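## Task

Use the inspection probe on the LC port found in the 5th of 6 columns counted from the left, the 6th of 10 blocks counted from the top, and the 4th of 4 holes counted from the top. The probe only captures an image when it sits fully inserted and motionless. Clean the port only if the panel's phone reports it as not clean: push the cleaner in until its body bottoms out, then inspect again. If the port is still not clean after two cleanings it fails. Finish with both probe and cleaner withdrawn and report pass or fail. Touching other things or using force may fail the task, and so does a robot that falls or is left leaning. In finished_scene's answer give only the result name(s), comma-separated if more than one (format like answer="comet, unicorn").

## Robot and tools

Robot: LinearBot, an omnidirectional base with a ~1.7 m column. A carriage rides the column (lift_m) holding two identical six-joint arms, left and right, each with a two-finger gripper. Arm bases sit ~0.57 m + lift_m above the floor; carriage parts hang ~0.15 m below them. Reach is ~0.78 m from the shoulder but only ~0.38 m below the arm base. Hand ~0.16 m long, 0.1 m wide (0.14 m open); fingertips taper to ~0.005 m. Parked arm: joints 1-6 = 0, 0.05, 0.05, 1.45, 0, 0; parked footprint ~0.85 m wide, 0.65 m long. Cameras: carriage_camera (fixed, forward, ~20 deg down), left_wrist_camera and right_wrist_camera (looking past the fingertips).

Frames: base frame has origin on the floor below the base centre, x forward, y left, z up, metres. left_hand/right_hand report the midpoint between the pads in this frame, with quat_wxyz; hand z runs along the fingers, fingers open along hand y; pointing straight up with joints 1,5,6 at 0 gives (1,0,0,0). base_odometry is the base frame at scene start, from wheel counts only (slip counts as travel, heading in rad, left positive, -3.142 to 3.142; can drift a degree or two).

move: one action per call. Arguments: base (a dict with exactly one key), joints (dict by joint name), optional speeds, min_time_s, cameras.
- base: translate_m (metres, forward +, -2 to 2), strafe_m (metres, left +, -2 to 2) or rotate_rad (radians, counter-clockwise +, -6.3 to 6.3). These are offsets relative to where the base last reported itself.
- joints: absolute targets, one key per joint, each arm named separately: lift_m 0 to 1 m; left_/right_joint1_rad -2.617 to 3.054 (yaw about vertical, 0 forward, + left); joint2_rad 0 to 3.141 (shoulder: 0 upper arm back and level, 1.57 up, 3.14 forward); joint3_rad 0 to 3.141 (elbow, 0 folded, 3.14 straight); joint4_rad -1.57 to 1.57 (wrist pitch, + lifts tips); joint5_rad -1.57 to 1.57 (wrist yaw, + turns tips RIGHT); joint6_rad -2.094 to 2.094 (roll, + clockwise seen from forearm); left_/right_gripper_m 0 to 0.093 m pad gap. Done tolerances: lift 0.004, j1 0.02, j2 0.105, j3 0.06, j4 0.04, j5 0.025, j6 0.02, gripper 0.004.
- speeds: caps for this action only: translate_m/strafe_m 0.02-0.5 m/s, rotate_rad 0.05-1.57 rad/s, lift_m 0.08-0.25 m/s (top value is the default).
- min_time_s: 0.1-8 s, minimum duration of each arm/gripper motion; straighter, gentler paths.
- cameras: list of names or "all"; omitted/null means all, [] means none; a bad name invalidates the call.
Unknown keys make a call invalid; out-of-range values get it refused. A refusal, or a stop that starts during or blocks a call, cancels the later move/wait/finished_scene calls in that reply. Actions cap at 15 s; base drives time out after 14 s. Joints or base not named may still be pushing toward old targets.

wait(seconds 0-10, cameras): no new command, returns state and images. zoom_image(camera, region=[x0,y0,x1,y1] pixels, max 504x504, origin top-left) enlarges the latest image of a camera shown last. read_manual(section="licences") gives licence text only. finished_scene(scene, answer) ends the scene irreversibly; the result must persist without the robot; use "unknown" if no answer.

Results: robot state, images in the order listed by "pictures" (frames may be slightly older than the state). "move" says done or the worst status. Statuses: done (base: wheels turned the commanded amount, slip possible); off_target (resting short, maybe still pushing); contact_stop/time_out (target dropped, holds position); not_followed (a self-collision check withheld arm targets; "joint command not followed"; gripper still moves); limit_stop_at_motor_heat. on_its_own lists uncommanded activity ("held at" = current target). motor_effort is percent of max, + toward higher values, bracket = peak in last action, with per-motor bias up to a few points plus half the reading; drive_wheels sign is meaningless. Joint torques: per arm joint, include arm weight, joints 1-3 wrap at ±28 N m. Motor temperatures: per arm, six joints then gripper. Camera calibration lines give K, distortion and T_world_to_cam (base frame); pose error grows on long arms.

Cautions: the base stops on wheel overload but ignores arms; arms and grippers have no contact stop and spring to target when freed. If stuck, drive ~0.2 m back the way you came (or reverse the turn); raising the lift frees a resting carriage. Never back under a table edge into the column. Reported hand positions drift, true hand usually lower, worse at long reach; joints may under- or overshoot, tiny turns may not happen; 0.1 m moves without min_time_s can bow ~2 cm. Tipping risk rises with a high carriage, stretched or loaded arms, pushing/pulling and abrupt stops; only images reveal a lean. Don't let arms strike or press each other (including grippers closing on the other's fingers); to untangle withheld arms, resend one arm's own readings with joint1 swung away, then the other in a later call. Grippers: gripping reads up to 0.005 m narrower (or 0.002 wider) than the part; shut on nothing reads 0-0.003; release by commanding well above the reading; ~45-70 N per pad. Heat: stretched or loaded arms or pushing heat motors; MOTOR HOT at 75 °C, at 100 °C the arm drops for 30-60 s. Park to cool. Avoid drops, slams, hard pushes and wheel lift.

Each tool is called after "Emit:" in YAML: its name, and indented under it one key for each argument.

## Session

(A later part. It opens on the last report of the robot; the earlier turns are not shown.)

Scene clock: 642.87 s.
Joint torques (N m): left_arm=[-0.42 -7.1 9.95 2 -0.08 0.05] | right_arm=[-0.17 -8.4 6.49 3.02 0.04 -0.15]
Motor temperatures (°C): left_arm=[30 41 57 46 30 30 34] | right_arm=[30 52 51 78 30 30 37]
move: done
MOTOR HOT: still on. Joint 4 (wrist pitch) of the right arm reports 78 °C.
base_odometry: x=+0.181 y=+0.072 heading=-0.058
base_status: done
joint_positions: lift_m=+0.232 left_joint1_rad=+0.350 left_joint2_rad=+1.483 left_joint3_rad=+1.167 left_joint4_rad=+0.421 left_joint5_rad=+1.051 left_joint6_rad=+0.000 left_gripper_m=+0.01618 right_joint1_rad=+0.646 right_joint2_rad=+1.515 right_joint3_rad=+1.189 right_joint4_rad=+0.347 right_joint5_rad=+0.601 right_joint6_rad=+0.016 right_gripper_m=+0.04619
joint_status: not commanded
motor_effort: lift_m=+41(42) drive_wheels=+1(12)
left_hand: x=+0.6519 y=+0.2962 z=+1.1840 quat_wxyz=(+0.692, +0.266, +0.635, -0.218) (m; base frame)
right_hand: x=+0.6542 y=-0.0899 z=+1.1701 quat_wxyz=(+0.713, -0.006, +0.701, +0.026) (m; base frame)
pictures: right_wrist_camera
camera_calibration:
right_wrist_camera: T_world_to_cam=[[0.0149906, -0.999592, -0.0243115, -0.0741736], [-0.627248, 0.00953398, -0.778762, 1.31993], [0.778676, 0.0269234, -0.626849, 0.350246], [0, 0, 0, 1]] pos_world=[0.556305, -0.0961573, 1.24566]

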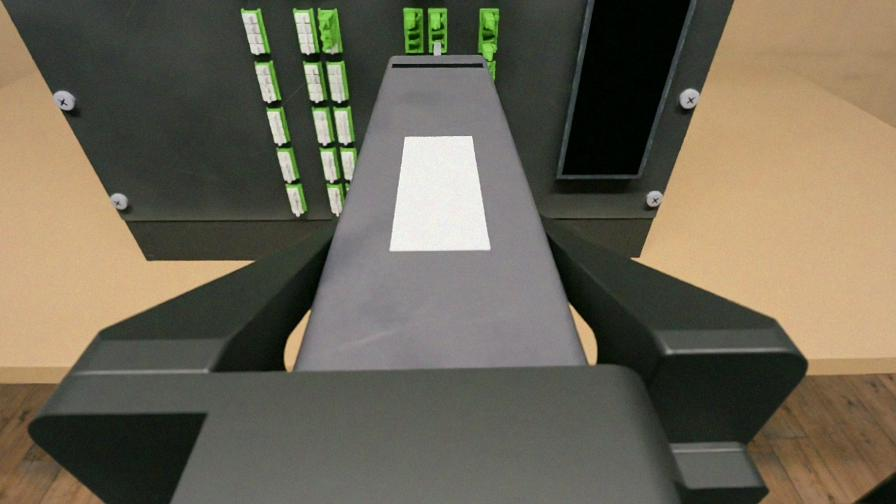

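Emit:
move:
  base: {"translate_m": -0.005}
  joints: {"right_joint5_rad": 0.598}
  speeds: {"translate_m": 0.03}
  cameras: []

Emit:
move:
  base: {"translate_m": 0.005}
  speeds: {"translate_m": 0.03}
  cameras: ["right_wrist_camera"]

Emit:
zoom_image:
  camera: "right_wrist_camera"
  region: [425, 25, 450, 50]

Scene clock: 647.23 s.
Joint torques (N m): left_arm=[-0.42 -7.13 9.95 2 -0.08 0.05] | right_arm=[-0.29 -8.34 6.52 3 -0.01 -0.17]
Motor temperatures (°C): left_arm=[30 41 58 46 30 30 34] | right_arm=[30 52 52 78 30 30 37]
move: done
MOTOR HOT: still on. Joint 4 (wrist pitch) of the right arm reports 78 °C.
base_odometry: x=+0.176 y=+0.072 heading=-0.058
base_status: done
joint_positions: lift_m=+0.232 left_joint1_rad=+0.350 left_joint2_rad=+1.483 left_joint3_rad=+1.167 left_joint4_rad=+0.421 left_joint5_rad=+1.051 left_joint6_rad=+0.000 left_gripper_m=+0.01618 right_joint1_rad=+0.646 right_joint2_rad=+1.515 right_joint3_rad=+1.189 right_joint4_rad=+0.346 right_joint5_rad=+0.600 right_joint6_rad=+0.016 right_gripper_m=+0.04619
joint_status: all done
motor_effort: lift_m=+41(42) drive_wheels=+0(11)
left_hand: x=+0.6519 y=+0.2962 z=+1.1840 quat_wxyz=(+0.692, +0.266, +0.635, -0.218) (m; base frame)
right_hand: x=+0.6542 y=-0.0896 z=+1.1698 quat_wxyz=(+0.713, -0.007, +0.701, +0.026) (m; base frame)
pictures: none
No camera images: "cameras" was empty.

Scene clock: 647.90 s.
Joint torques (N m): left_arm=[-0.42 -7.15 9.94 2.01 -0.05 0.05] | right_arm=[-0.24 -8.39 6.48 3.03 -0.03 -0.17]
Motor temperatures (°C): left_arm=[30 41 58 46 30 30 34] | right_arm=[30 52 52 78 30 30 37]
move: done
MOTOR HOT: still on. Joint 4 (wrist pitch) of the right arm reports 78 °C.
base_odometry: x=+0.181 y=+0.072 heading=-0.058
base_status: done
joint_positions: lift_m=+0.232 left_joint1_rad=+0.350 left_joint2_rad=+1.483 left_joint3_rad=+1.167 left_joint4_rad=+0.421 left_joint5_rad=+1.051 left_joint6_rad=+0.000 left_gripper_m=+0.01618 right_joint1_rad=+0.646 right_joint2_rad=+1.515 right_joint3_rad=+1.189 right_joint4_rad=+0.347 right_joint5_rad=+0.598 right_joint6_rad=+0.016 right_gripper_m=+0.04619
joint_status: not commanded
motor_effort: lift_m=+40(42) drive_wheels=+1(13)
left_hand: x=+0.6519 y=+0.2962 z=+1.1840 quat_wxyz=(+0.692, +0.266, +0.635, -0.218) (m; base frame)
right_hand: x=+0.6541 y=-0.0894 z=+1.1700 quat_wxyz=(+0.713, -0.007, +0.701, +0.027) (m; base frame)
pictures: right_wrist_camera
camera_calibration:
right_wrist_camera: T_world_to_cam=[[0.0180087, -0.999549, -0.0240112, -0.0759211], [-0.62748, 0.00739831, -0.778598, 1.31964], [0.778424, 0.029088, -0.627064, 0.350854], [0, 0, 0, 1]] pos_world=[0.556304, -0.0958557, 1.24566]

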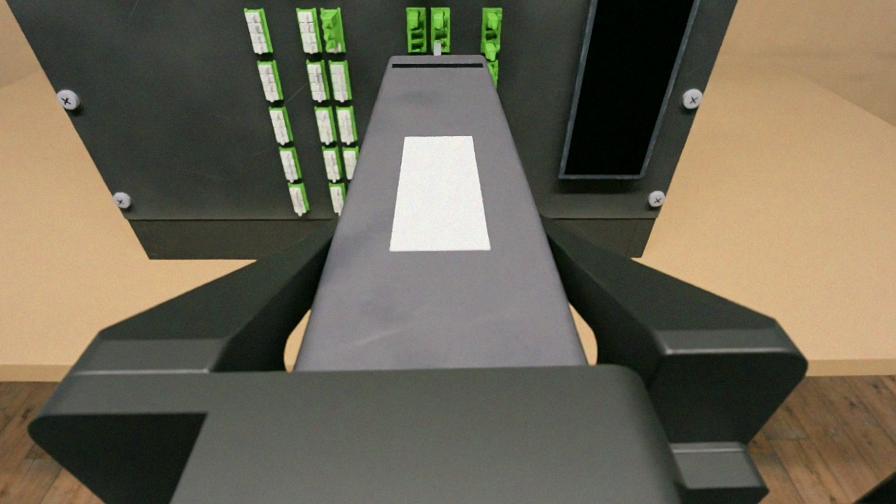

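Scaled by 20.160 from the camera's 896x504 image, which has a finer 1280x720 frame.

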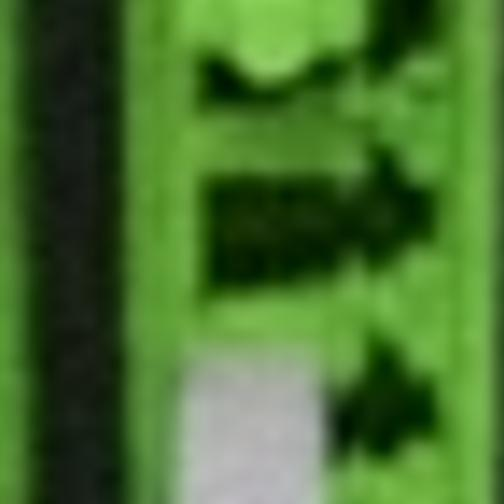

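Emit:
move:
  base: {"translate_m": -0.005}
  joints: {"right_joint1_rad": 0.6425, "right_joint5_rad": 0.598}
  speeds: {"translate_m": 0.03}
  cameras: []

Emit:
move:
  base: {"translate_m": 0.005}
  speeds: {"translate_m": 0.03}
  cameras: ["right_wrist_camera","left_wrist_camera"]

Emit:
zoom_image:
  camera: "right_wrist_camera"
  region: [425, 25, 450, 50]

Emit:
zoom_image:
  camera: "left_wrist_camera"
  region: [580, 53, 600, 73]

Scene clock: 652.47 s.
Joint torques (N m): left_arm=[-0.44 -7.12 9.88 2 -0.07 0.05] | right_arm=[-0.31 -8.51 6.43 2.99 0.01 -0.16]
Motor temperatures (°C): left_arm=[30 41 58 46 30 30 34] | right_arm=[30 52 52 79 30 30 37]
move: done
MOTOR HOT: still on. Joint 4 (wrist pitch) of the right arm reports 79 °C.
base_odometry: x=+0.176 y=+0.072 heading=-0.058
base_status: done
joint_positions: lift_m=+0.232 left_joint1_rad=+0.350 left_joint2_rad=+1.483 left_joint3_rad=+1.167 left_joint4_rad=+0.421 left_joint5_rad=+1.051 left_joint6_rad=+0.000 left_gripper_m=+0.01618 right_joint1_rad=+0.645 right_joint2_rad=+1.515 right_joint3_rad=+1.189 right_joint4_rad=+0.346 right_joint5_rad=+0.597 right_joint6_rad=+0.016 right_gripper_m=+0.04619
joint_status: all done
motor_effort: lift_m=+41(42) drive_wheels=+0(11)
left_hand: x=+0.6519 y=+0.2962 z=+1.1840 quat_wxyz=(+0.692, +0.266, +0.635, -0.218) (m; base frame)
right_hand: x=+0.6543 y=-0.0894 z=+1.1698 quat_wxyz=(+0.712, -0.008, +0.701, +0.027) (m; base frame)
pictures: none
No camera images: "cameras" was empty.

Scene clock: 653.13 s.
Joint torques (N m): left_arm=[-0.38 -7.19 9.95 2.01 -0.08 0.06] | right_arm=[-0.32 -8.5 6.56 3.02 -0.02 -0.14]
Motor temperatures (°C): left_arm=[30 41 58 46 30 30 34] | right_arm=[30 52 52 79 30 30 37]
move: done
MOTOR HOT: still on. Joint 4 (wrist pitch) of the right arm reports 79 °C.
base_odometry: x=+0.181 y=+0.072 heading=-0.058
base_status: done
joint_positions: lift_m=+0.232 left_joint1_rad=+0.350 left_joint2_rad=+1.483 left_joint3_rad=+1.167 left_joint4_rad=+0.421 left_joint5_rad=+1.051 left_joint6_rad=+0.000 left_gripper_m=+0.01618 right_joint1_rad=+0.645 right_joint2_rad=+1.515 right_joint3_rad=+1.189 right_joint4_rad=+0.347 right_joint5_rad=+0.596 right_joint6_rad=+0.016 right_gripper_m=+0.04619
joint_status: not commanded
motor_effort: lift_m=+41(42) drive_wheels=+1(9)
left_hand: x=+0.6519 y=+0.2962 z=+1.1840 quat_wxyz=(+0.692, +0.266, +0.635, -0.218) (m; base frame)
right_hand: x=+0.6543 y=-0.0893 z=+1.1700 quat_wxyz=(+0.713, -0.008, +0.701, +0.028) (m; base frame)
pictures: left_wrist_camera, right_wrist_camera
camera_calibration:
left_wrist_camera: T_world_to_cam=[[-0.640751, -0.764562, -0.0698776, 0.719889], [-0.367512, 0.385357, -0.846425, 1.13357], [0.674072, -0.516666, -0.527904, 0.465584], [0, 0, 0, 1]] pos_world=[0.564031, 0.354123, 1.25557]
right_wrist_camera: T_world_to_cam=[[0.0199312, -0.999514, -0.0239839, -0.0771243], [-0.627396, 0.00617397, -0.778676, 1.3197], [0.778446, 0.0305674, -0.626967, 0.350711], [0, 0, 0, 1]] pos_world=[0.556504, -0.0959549, 1.24566]

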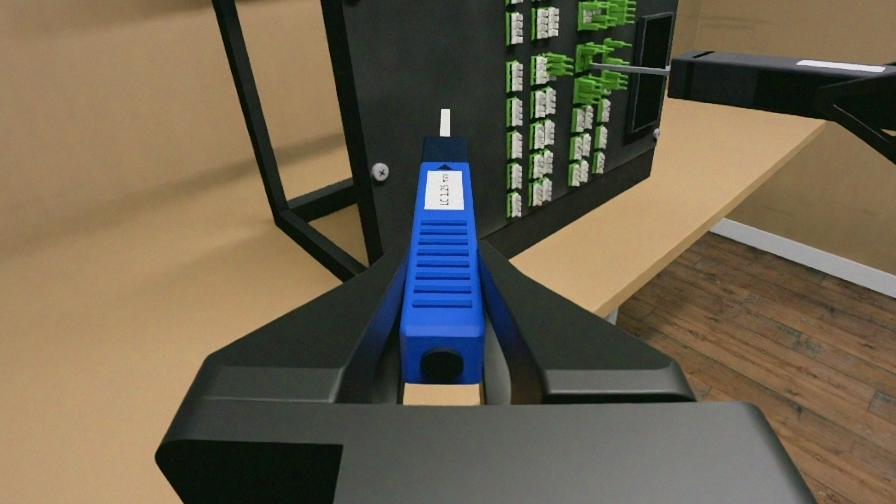

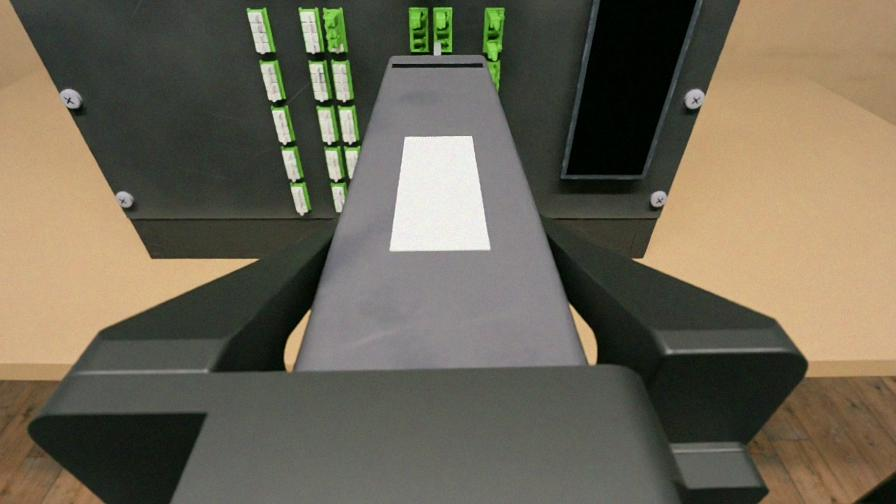

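Scaled by 20.160 from the camera's 896x504 image, which has a finer 1280x720 frame.

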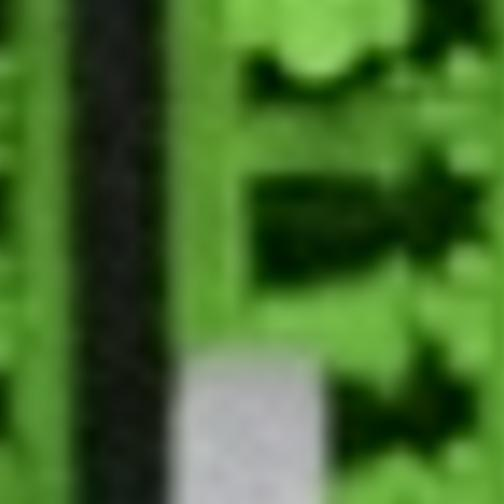

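Scaled by 25.200 from the camera's 896x504 image, which has a finer 1280x720 frame.

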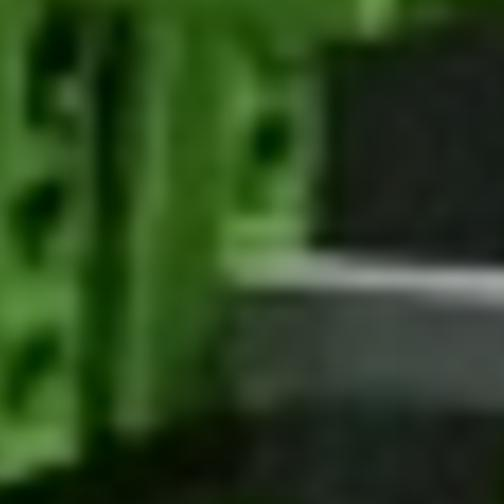

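Emit:
move:
  joints: {"right_joint5_rad": 0.611}
  cameras: ["right_wrist_camera"]

Emit:
zoom_image:
  camera: "right_wrist_camera"
  region: [425, 25, 450, 50]

Scene clock: 655.47 s.
Joint torques (N m): left_arm=[-0.43 -7.16 9.94 2 -0.06 0.06] | right_arm=[-0.44 -8.32 6.46 3.03 0.08 -0.15]
Motor temperatures (°C): left_arm=[30 41 58 46 30 30 34] | right_arm=[30 52 52 79 30 30 37]
move: done
MOTOR HOT: still on. Joint 4 (wrist pitch) of the right arm reports 79 °C.
base_odometry: x=+0.181 y=+0.072 heading=-0.058
base_status: not commanded
joint_positions: lift_m=+0.232 left_joint1_rad=+0.350 left_joint2_rad=+1.483 left_joint3_rad=+1.167 left_joint4_rad=+0.421 left_joint5_rad=+1.051 left_joint6_rad=+0.000 left_gripper_m=+0.01618 right_joint1_rad=+0.645 right_joint2_rad=+1.515 right_joint3_rad=+1.189 right_joint4_rad=+0.347 right_joint5_rad=+0.601 right_joint6_rad=+0.016 right_gripper_m=+0.04619
joint_status: all done
motor_effort: lift_m=+41(42) drive_wheels=+1(1)
left_hand: x=+0.6519 y=+0.2962 z=+1.1840 quat_wxyz=(+0.692, +0.266, +0.635, -0.218) (m; base frame)
right_hand: x=+0.6543 y=-0.0901 z=+1.1699 quat_wxyz=(+0.713, -0.006, +0.701, +0.026) (m; base frame)
pictures: right_wrist_camera
camera_calibration:
right_wrist_camera: T_world_to_cam=[[0.0149859, -0.999604, -0.0238243, -0.0749838], [-0.627674, 0.00914271, -0.778423, 1.31975], [0.778332, 0.0266193, -0.627288, 0.350741], [0, 0, 0, 1]] pos_world=[0.556506, -0.0963567, 1.24556]

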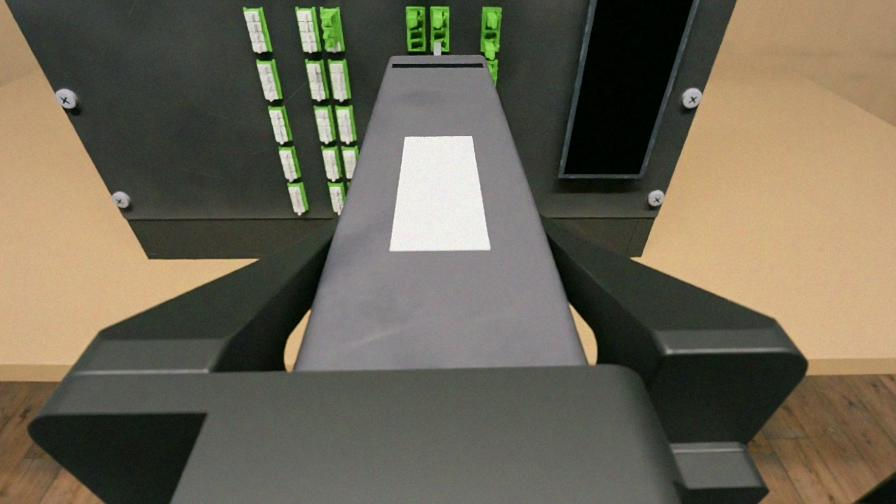

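Scaled by 20.160 from the camera's 896x504 image, which has a finer 1280x720 frame.

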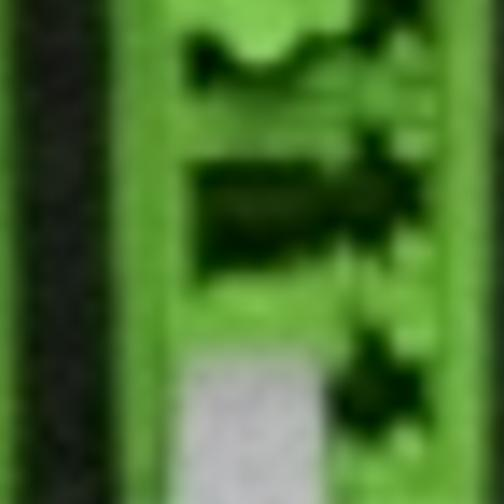

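Emit:
move:
  base: {"translate_m": 0.002}
  speeds: {"translate_m": 0.02}
  cameras: ["right_wrist_camera","left_wrist_camera"]

Emit:
zoom_image:
  camera: "right_wrist_camera"
  region: [425, 25, 450, 50]

Emit:
zoom_image:
  camera: "left_wrist_camera"
  region: [580, 53, 600, 73]

Scene clock: 659.60 s.
Joint torques (N m): left_arm=[-0.46 -7.21 9.95 2.01 -0.07 0.05] | right_arm=[-0.77 -8.32 6.46 3.03 -0.01 -0.15]
Motor temperatures (°C): left_arm=[30 41 58 46 30 30 34] | right_arm=[30 52 52 79 30 30 37]
move: done
MOTOR HOT: still on. Joint 4 (wrist pitch) of the right arm reports 79 °C.
base_odometry: x=+0.183 y=+0.072 heading=-0.059
base_status: done
joint_positions: lift_m=+0.232 left_joint1_rad=+0.350 left_joint2_rad=+1.483 left_joint3_rad=+1.167 left_joint4_rad=+0.421 left_joint5_rad=+1.051 left_joint6_rad=+0.000 left_gripper_m=+0.01618 right_joint1_rad=+0.650 right_joint2_rad=+1.515 right_joint3_rad=+1.189 right_joint4_rad=+0.347 right_joint5_rad=+0.610 right_joint6_rad=+0.016 right_gripper_m=+0.04619
joint_status: not commanded
motor_effort: lift_m=+41(42) drive_wheels=-1(8)
left_hand: x=+0.6519 y=+0.2962 z=+1.1839 quat_wxyz=(+0.692, +0.266, +0.635, -0.218) (m; base frame)
right_hand: x=+0.6534 y=-0.0898 z=+1.1700 quat_wxyz=(+0.713, -0.004, +0.701, +0.024) (m; base frame)
pictures: left_wrist_camera, right_wrist_camera
camera_calibration:
left_wrist_camera: T_world_to_cam=[[-0.640778, -0.764575, -0.0694864, 0.719411], [-0.367858, 0.385213, -0.84634, 1.13362], [0.673857, -0.516755, -0.528091, 0.465921], [0, 0, 0, 1]] pos_world=[0.564032, 0.354123, 1.25547]
right_wrist_camera: T_world_to_cam=[[0.010043, -0.999658, -0.0241538, -0.0709191], [-0.627501, 0.0125064, -0.778515, 1.3196], [0.778551, 0.0229752, -0.627161, 0.350851], [0, 0, 0, 1]] pos_world=[0.555607, -0.0954591, 1.24566]

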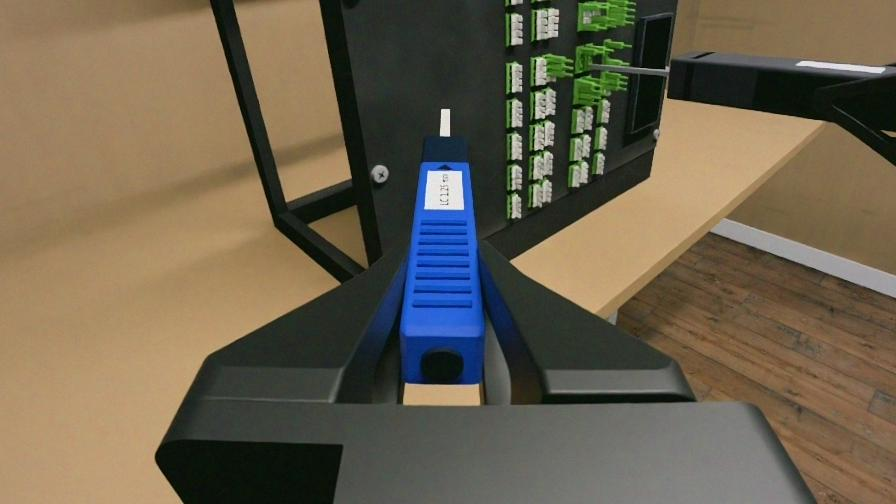

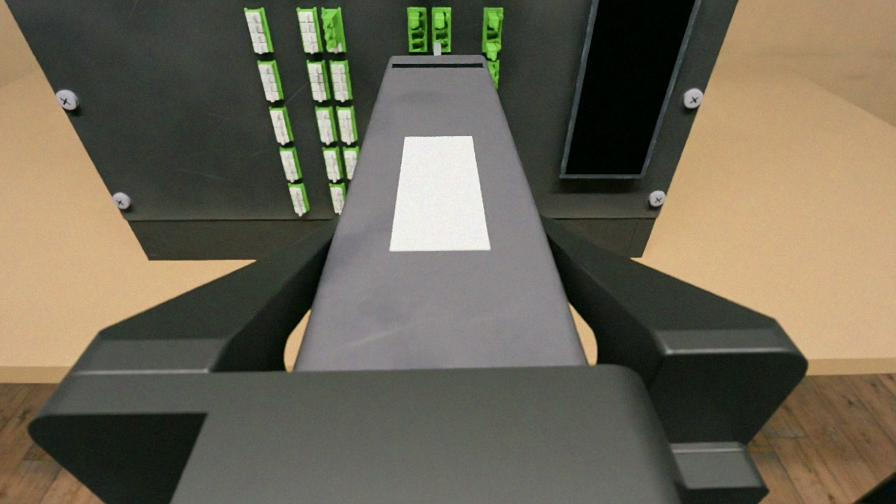

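Scaled by 20.160 from the camera's 896x504 image, which has a finer 1280x720 frame.

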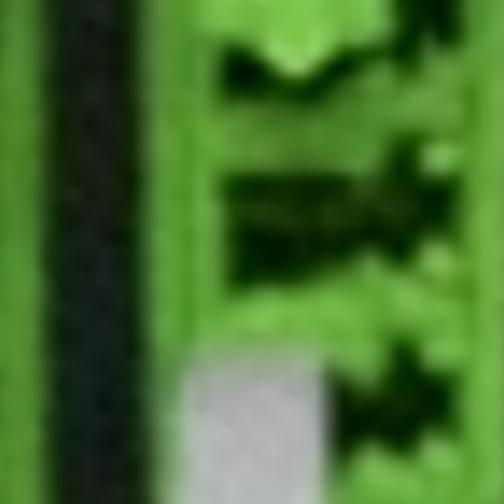

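Scaled by 25.200 from the camera's 896x504 image, which has a finer 1280x720 frame.

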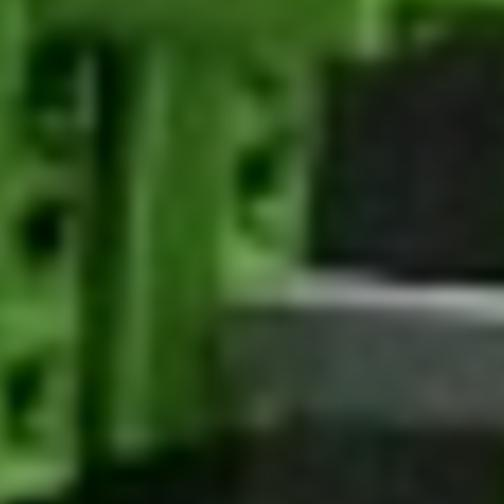

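Emit:
move:
  base: {"translate_m": -0.002}
  joints: {"right_joint1_rad": 0.645, "right_joint5_rad": 0.604}
  speeds: {"translate_m": 0.02}
  cameras: ["right_wrist_camera","left_wrist_camera"]

Emit:
zoom_image:
  camera: "right_wrist_camera"
  region: [425, 25, 450, 50]

Scene clock: 685.80 s.
Joint torques (N m): left_arm=[-0.47 -7.1 9.95 2 -0.07 0.05] | right_arm=[-0.39 -8.5 6.34 3.02 -0.05 -0.17]
Motor temperatures (°C): left_arm=[30 41 58 46 30 30 34] | right_arm=[30 52 52 79 30 30 37]
move: done
MOTOR HOT: still on. Joint 4 (wrist pitch) of the right arm reports 79 °C.
base_odometry: x=+0.181 y=+0.072 heading=-0.059
base_status: done
joint_positions: lift_m=+0.232 left_joint1_rad=+0.350 left_joint2_rad=+1.483 left_joint3_rad=+1.167 left_joint4_rad=+0.421 left_joint5_rad=+1.051 left_joint6_rad=+0.000 left_gripper_m=+0.01618 right_joint1_rad=+0.650 right_joint2_rad=+1.515 right_joint3_rad=+1.189 right_joint4_rad=+0.346 right_joint5_rad=+0.609 right_joint6_rad=+0.016 right_gripper_m=+0.04619
joint_status: all done
motor_effort: lift_m=+41(41) drive_wheels=+0(8)
left_hand: x=+0.6519 y=+0.2962 z=+1.1840 quat_wxyz=(+0.692, +0.266, +0.635, -0.218) (m; base frame)
right_hand: x=+0.6534 y=-0.0896 z=+1.1698 quat_wxyz=(+0.713, -0.005, +0.701, +0.024) (m; base frame)
pictures: left_wrist_camera, right_wrist_camera
camera_calibration:
left_wrist_camera: T_world_to_cam=[[-0.640751, -0.764562, -0.0698776, 0.719889], [-0.367512, 0.385357, -0.846425, 1.13357], [0.674072, -0.516666, -0.527904, 0.465584], [0, 0, 0, 1]] pos_world=[0.564031, 0.354123, 1.25557]
right_wrist_camera: T_world_to_cam=[[0.0111165, -0.999656, -0.0237378, -0.071935], [-0.627988, 0.0114942, -0.778138, 1.31923], [0.778144, 0.0235572, -0.627644, 0.35167], [0, 0, 0, 1]] pos_world=[0.555608, -0.0953582, 1.24556]

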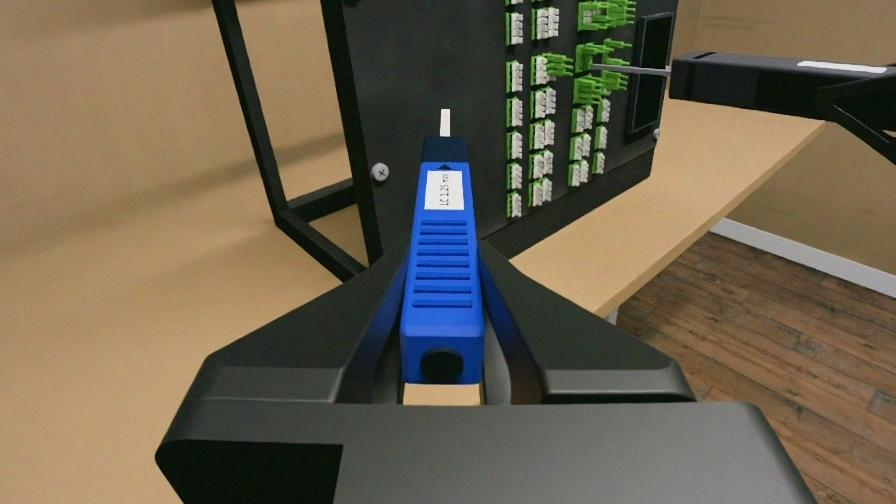

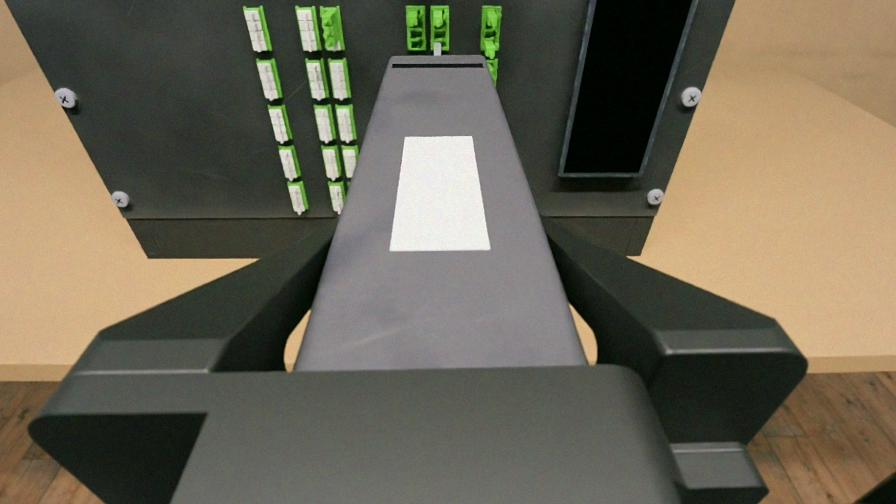

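Scaled by 20.160 from the camera's 896x504 image, which has a finer 1280x720 frame.

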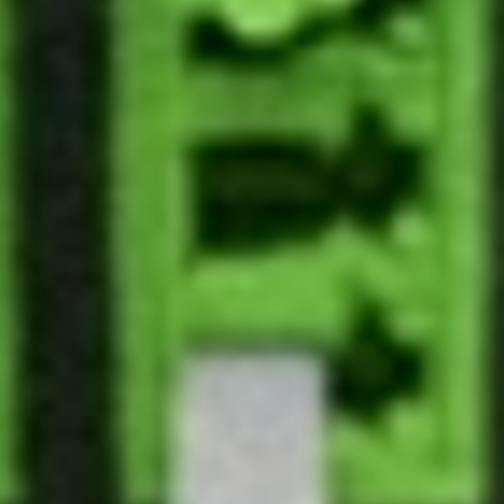

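Emit:
move:
  base: {"translate_m": 0.003}
  joints: {"right_joint1_rad": 0.65, "right_joint5_rad": 0.610}
  speeds: {"translate_m": 0.02}
  cameras: ["right_wrist_camera","left_wrist_camera"]

Emit:
zoom_image:
  camera: "right_wrist_camera"
  region: [425, 25, 450, 50]

Emit:
zoom_image:
  camera: "left_wrist_camera"
  region: [580, 53, 600, 73]

Scene clock: 691.60 s.
Joint torques (N m): left_arm=[-0.46 -7.12 9.94 2 -0.08 0.05] | right_arm=[-0.36 -8.49 6.34 3 -0.06 -0.17]
Motor temperatures (°C): left_arm=[30 41 58 46 30 30 34] | right_arm=[30 52 52 79 30 30 37]
move: done
MOTOR HOT: still on. Joint 4 (wrist pitch) of the right arm reports 79 °C.
base_odometry: x=+0.184 y=+0.072 heading=-0.059
base_status: done
joint_positions: lift_m=+0.232 left_joint1_rad=+0.350 left_joint2_rad=+1.483 left_joint3_rad=+1.167 left_joint4_rad=+0.421 left_joint5_rad=+1.051 left_joint6_rad=+0.000 left_gripper_m=+0.01618 right_joint1_rad=+0.655 right_joint2_rad=+1.515 right_joint3_rad=+1.189 right_joint4_rad=+0.348 right_joint5_rad=+0.613 right_joint6_rad=+0.016 right_gripper_m=+0.04619
joint_status: all done
motor_effort: lift_m=+40(42) drive_wheels=-1(16)
left_hand: x=+0.6519 y=+0.2962 z=+1.1839 quat_wxyz=(+0.692, +0.266, +0.635, -0.218) (m; base frame)
right_hand: x=+0.6524 y=-0.0881 z=+1.1701 quat_wxyz=(+0.713, -0.005, +0.701, +0.025) (m; base frame)
pictures: left_wrist_camera, right_wrist_camera
camera_calibration:
left_wrist_camera: T_world_to_cam=[[-0.640778, -0.764575, -0.0694864, 0.719411], [-0.367858, 0.385213, -0.84634, 1.13362], [0.673857, -0.516755, -0.528091, 0.465921], [0, 0, 0, 1]] pos_world=[0.564032, 0.354123, 1.25547]
right_wrist_camera: T_world_to_cam=[[0.0119088, -0.999624, -0.0246993, -0.069859], [-0.627055, 0.0117749, -0.778886, 1.31918], [0.778884, 0.0247634, -0.626679, 0.351045], [0, 0, 0, 1]] pos_world=[0.554606, -0.094059, 1.24576]

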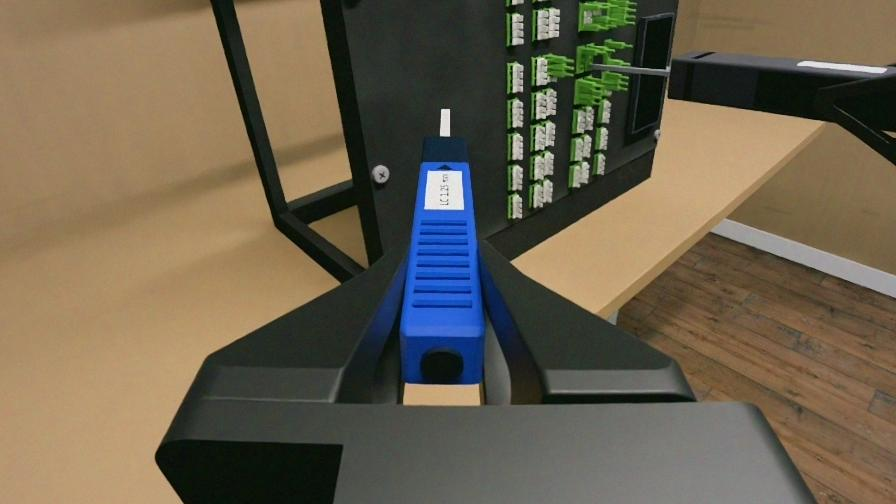

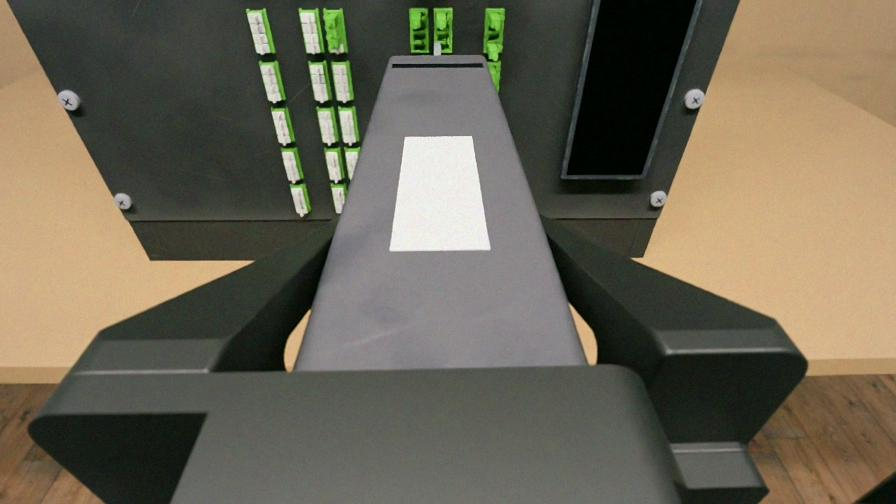

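Scaled by 20.160 from the camera's 896x504 image, which has a finer 1280x720 frame.

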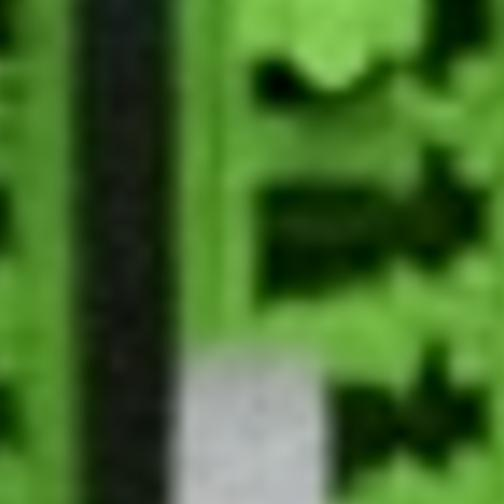

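Scaled by 25.200 from the camera's 896x504 image, which has a finer 1280x720 frame.

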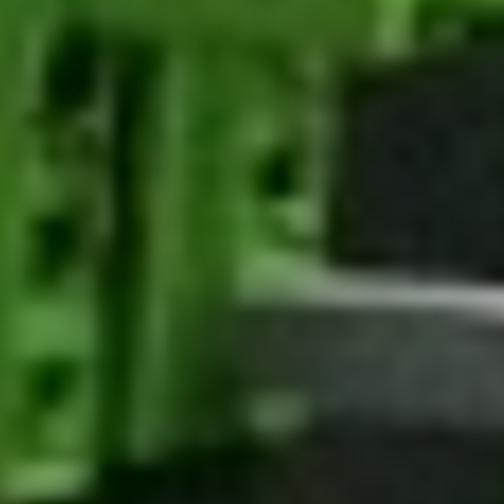

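Emit:
move:
  base: {"translate_m": -0.006}
  joints: {"right_joint1_rad": 0.65, "right_joint5_rad": 0.608}
  speeds: {"translate_m": 0.03}
  cameras: []

Emit:
move:
  base: {"translate_m": 0.003}
  speeds: {"translate_m": 0.03}
  cameras: ["right_wrist_camera","left_wrist_camera"]

Emit:
zoom_image:
  camera: "right_wrist_camera"
  region: [425, 25, 450, 50]

Emit:
zoom_image:
  camera: "left_wrist_camera"
  region: [580, 53, 600, 73]

Scene clock: 697.17 s.
Joint torques (N m): left_arm=[-0.43 -7.16 9.95 2 -0.07 0.06] | right_arm=[-0.44 -8.42 6.61 3.04 -0.09 -0.16]
Motor temperatures (°C): left_arm=[30 41 58 46 30 30 34] | right_arm=[30 52 52 79 30 30 37]
move: done
MOTOR HOT: still on. Joint 4 (wrist pitch) of the right arm reports 79 °C.
base_odometry: x=+0.178 y=+0.072 heading=-0.059
base_status: done
joint_positions: lift_m=+0.232 left_joint1_rad=+0.350 left_joint2_rad=+1.483 left_joint3_rad=+1.167 left_joint4_rad=+0.421 left_joint5_rad=+1.051 left_joint6_rad=+0.000 left_gripper_m=+0.01618 right_joint1_rad=+0.654 right_joint2_rad=+1.515 right_joint3_rad=+1.189 right_joint4_rad=+0.347 right_joint5_rad=+0.613 right_joint6_rad=+0.016 right_gripper_m=+0.04619
joint_status: all done
motor_effort: lift_m=+40(42) drive_wheels=+2(12)
left_hand: x=+0.6519 y=+0.2962 z=+1.1839 quat_wxyz=(+0.692, +0.266, +0.635, -0.218) (m; base frame)
right_hand: x=+0.6526 y=-0.0883 z=+1.1701 quat_wxyz=(+0.713, -0.005, +0.701, +0.025) (m; base frame)
pictures: none
No camera images: "cameras" was empty.

Scene clock: 697.83 s.
Joint torques (N m): left_arm=[-0.4 -7.1 9.88 2 -0.07 0.04] | right_arm=[-0.24 -8.4 6.38 3.1 -0.07 -0.17]
Motor temperatures (°C): left_arm=[30 41 58 46 30 30 34] | right_arm=[30 51 52 79 30 30 37]
move: done
MOTOR HOT: still on. Joint 4 (wrist pitch) of the right arm reports 79 °C.
base_odometry: x=+0.181 y=+0.072 heading=-0.059
base_status: done
joint_positions: lift_m=+0.232 left_joint1_rad=+0.350 left_joint2_rad=+1.483 left_joint3_rad=+1.167 left_joint4_rad=+0.421 left_joint5_rad=+1.051 left_joint6_rad=+0.000 left_gripper_m=+0.01618 right_joint1_rad=+0.652 right_joint2_rad=+1.516 right_joint3_rad=+1.189 right_joint4_rad=+0.347 right_joint5_rad=+0.611 right_joint6_rad=+0.016 right_gripper_m=+0.04619
joint_status: not commanded
motor_effort: lift_m=+41(42) drive_wheels=+0(15)
left_hand: x=+0.6519 y=+0.2962 z=+1.1840 quat_wxyz=(+0.692, +0.266, +0.635, -0.218) (m; base frame)
right_hand: x=+0.6531 y=-0.0888 z=+1.1695 quat_wxyz=(+0.712, -0.005, +0.701, +0.024) (m; base frame)
pictures: left_wrist_camera, right_wrist_camera
camera_calibration:
left_wrist_camera: T_world_to_cam=[[-0.640751, -0.764562, -0.0698776, 0.719889], [-0.367512, 0.385357, -0.846425, 1.13357], [0.674072, -0.516666, -0.527904, 0.465584], [0, 0, 0, 1]] pos_world=[0.564031, 0.354123, 1.25557]
right_wrist_camera: T_world_to_cam=[[0.0115127, -0.999656, -0.0235508, -0.0716903], [-0.628201, 0.0110934, -0.777972, 1.31881], [0.777966, 0.0237512, -0.627857, 0.352066], [0, 0, 0, 1]] pos_world=[0.555408, -0.0946578, 1.24536]

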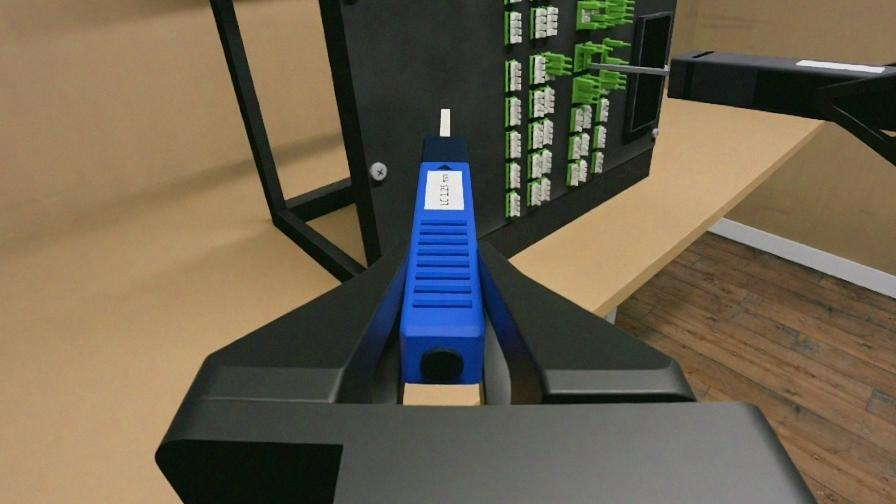

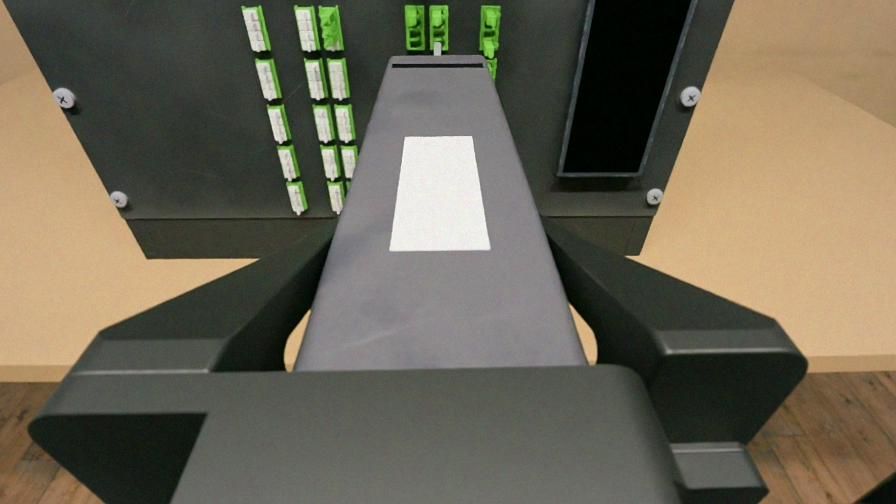

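Scaled by 20.160 from the camera's 896x504 image, which has a finer 1280x720 frame.

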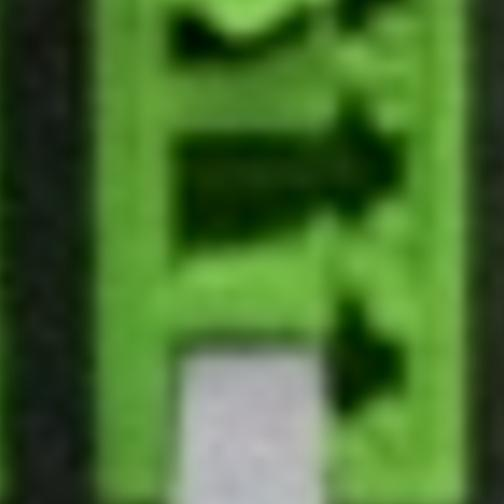

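Scaled by 25.200 from the camera's 896x504 image, which has a finer 1280x720 frame.

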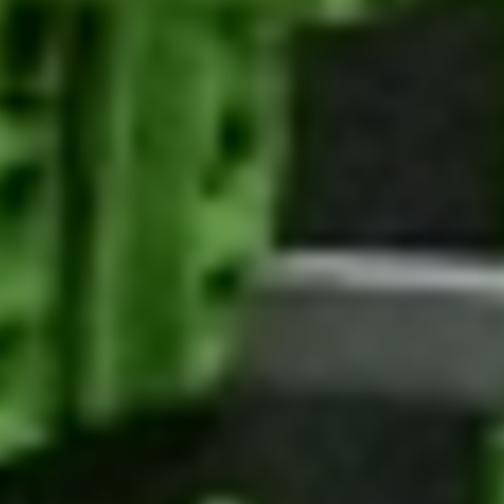

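Emit:
move:
  base: {"translate_m": 0.003}
  joints: {"right_joint1_rad": 0.651, "right_joint5_rad": 0.612}
  speeds: {"translate_m": 0.02}
  cameras: ["right_wrist_camera","left_wrist_camera"]

Emit:
zoom_image:
  camera: "right_wrist_camera"
  region: [425, 25, 450, 50]

Emit:
zoom_image:
  camera: "left_wrist_camera"
  region: [580, 53, 600, 73]

Scene clock: 703.93 s.
Joint torques (N m): left_arm=[-0.54 -7.21 9.94 2 -0.06 0.05] | right_arm=[-0.51 -8.55 6.46 2.98 -0.06 -0.15]
Motor temperatures (°C): left_arm=[30 41 58 46 30 30 34] | right_arm=[30 51 52 79 30 30 37]
move: done
MOTOR HOT: still on. Joint 4 (wrist pitch) of the right arm reports 79 °C.
base_odometry: x=+0.184 y=+0.072 heading=-0.059
base_status: done
joint_positions: lift_m=+0.232 left_joint1_rad=+0.350 left_joint2_rad=+1.483 left_joint3_rad=+1.167 left_joint4_rad=+0.421 left_joint5_rad=+1.051 left_joint6_rad=+0.000 left_gripper_m=+0.01618 right_joint1_rad=+0.655 right_joint2_rad=+1.516 right_joint3_rad=+1.189 right_joint4_rad=+0.348 right_joint5_rad=+0.615 right_joint6_rad=+0.016 right_gripper_m=+0.04619
joint_status: all done
motor_effort: lift_m=+42(42) drive_wheels=-1(13)
left_hand: x=+0.6519 y=+0.2962 z=+1.1839 quat_wxyz=(+0.692, +0.266, +0.635, -0.218) (m; base frame)
right_hand: x=+0.6525 y=-0.0882 z=+1.1698 quat_wxyz=(+0.713, -0.004, +0.701, +0.024) (m; base frame)
pictures: left_wrist_camera, right_wrist_camera
camera_calibration:
left_wrist_camera: T_world_to_cam=[[-0.640778, -0.764575, -0.0694864, 0.719411], [-0.367858, 0.385213, -0.84634, 1.13362], [0.673857, -0.516755, -0.528091, 0.465921], [0, 0, 0, 1]] pos_world=[0.564032, 0.354123, 1.25547]
right_wrist_camera: T_world_to_cam=[[0.0103399, -0.999652, -0.0242603, -0.069447], [-0.627502, 0.012403, -0.778516, 1.31885], [0.778546, 0.0232732, -0.627156, 0.351417], [0, 0, 0, 1]] pos_world=[0.554707, -0.0939591, 1.24546]

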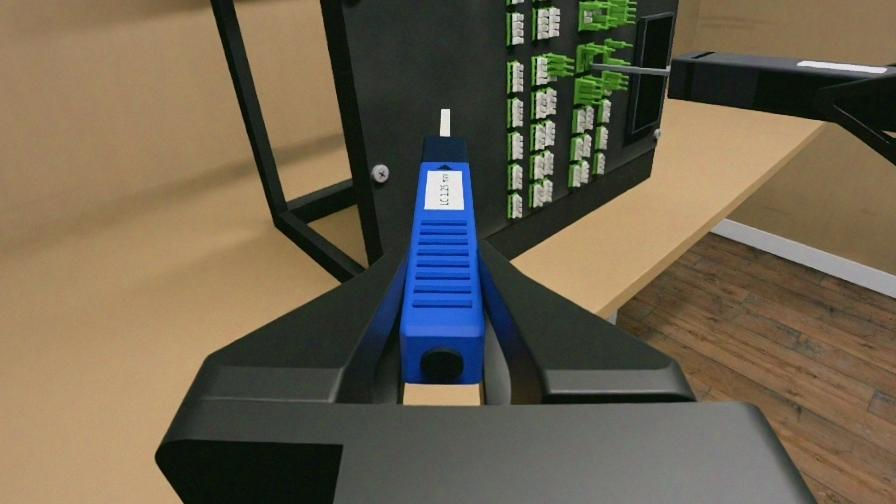

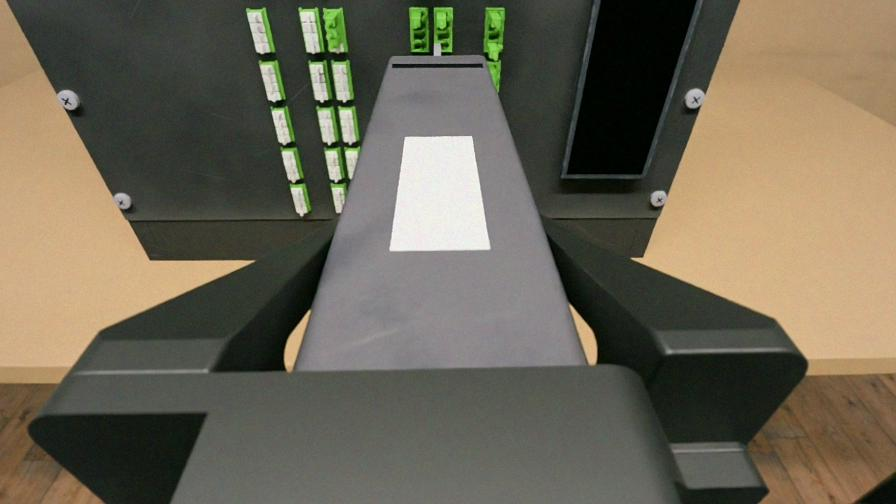

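Scaled by 20.160 from the camera's 896x504 image, which has a finer 1280x720 frame.

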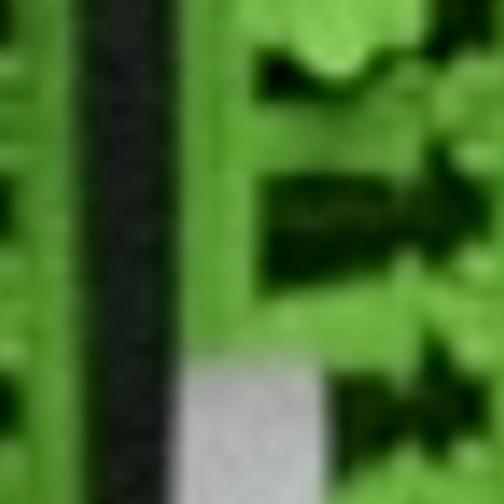

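Scaled by 25.200 from the camera's 896x504 image, which has a finer 1280x720 frame.

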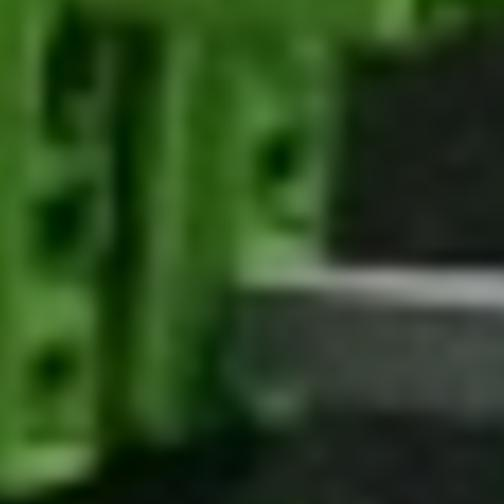

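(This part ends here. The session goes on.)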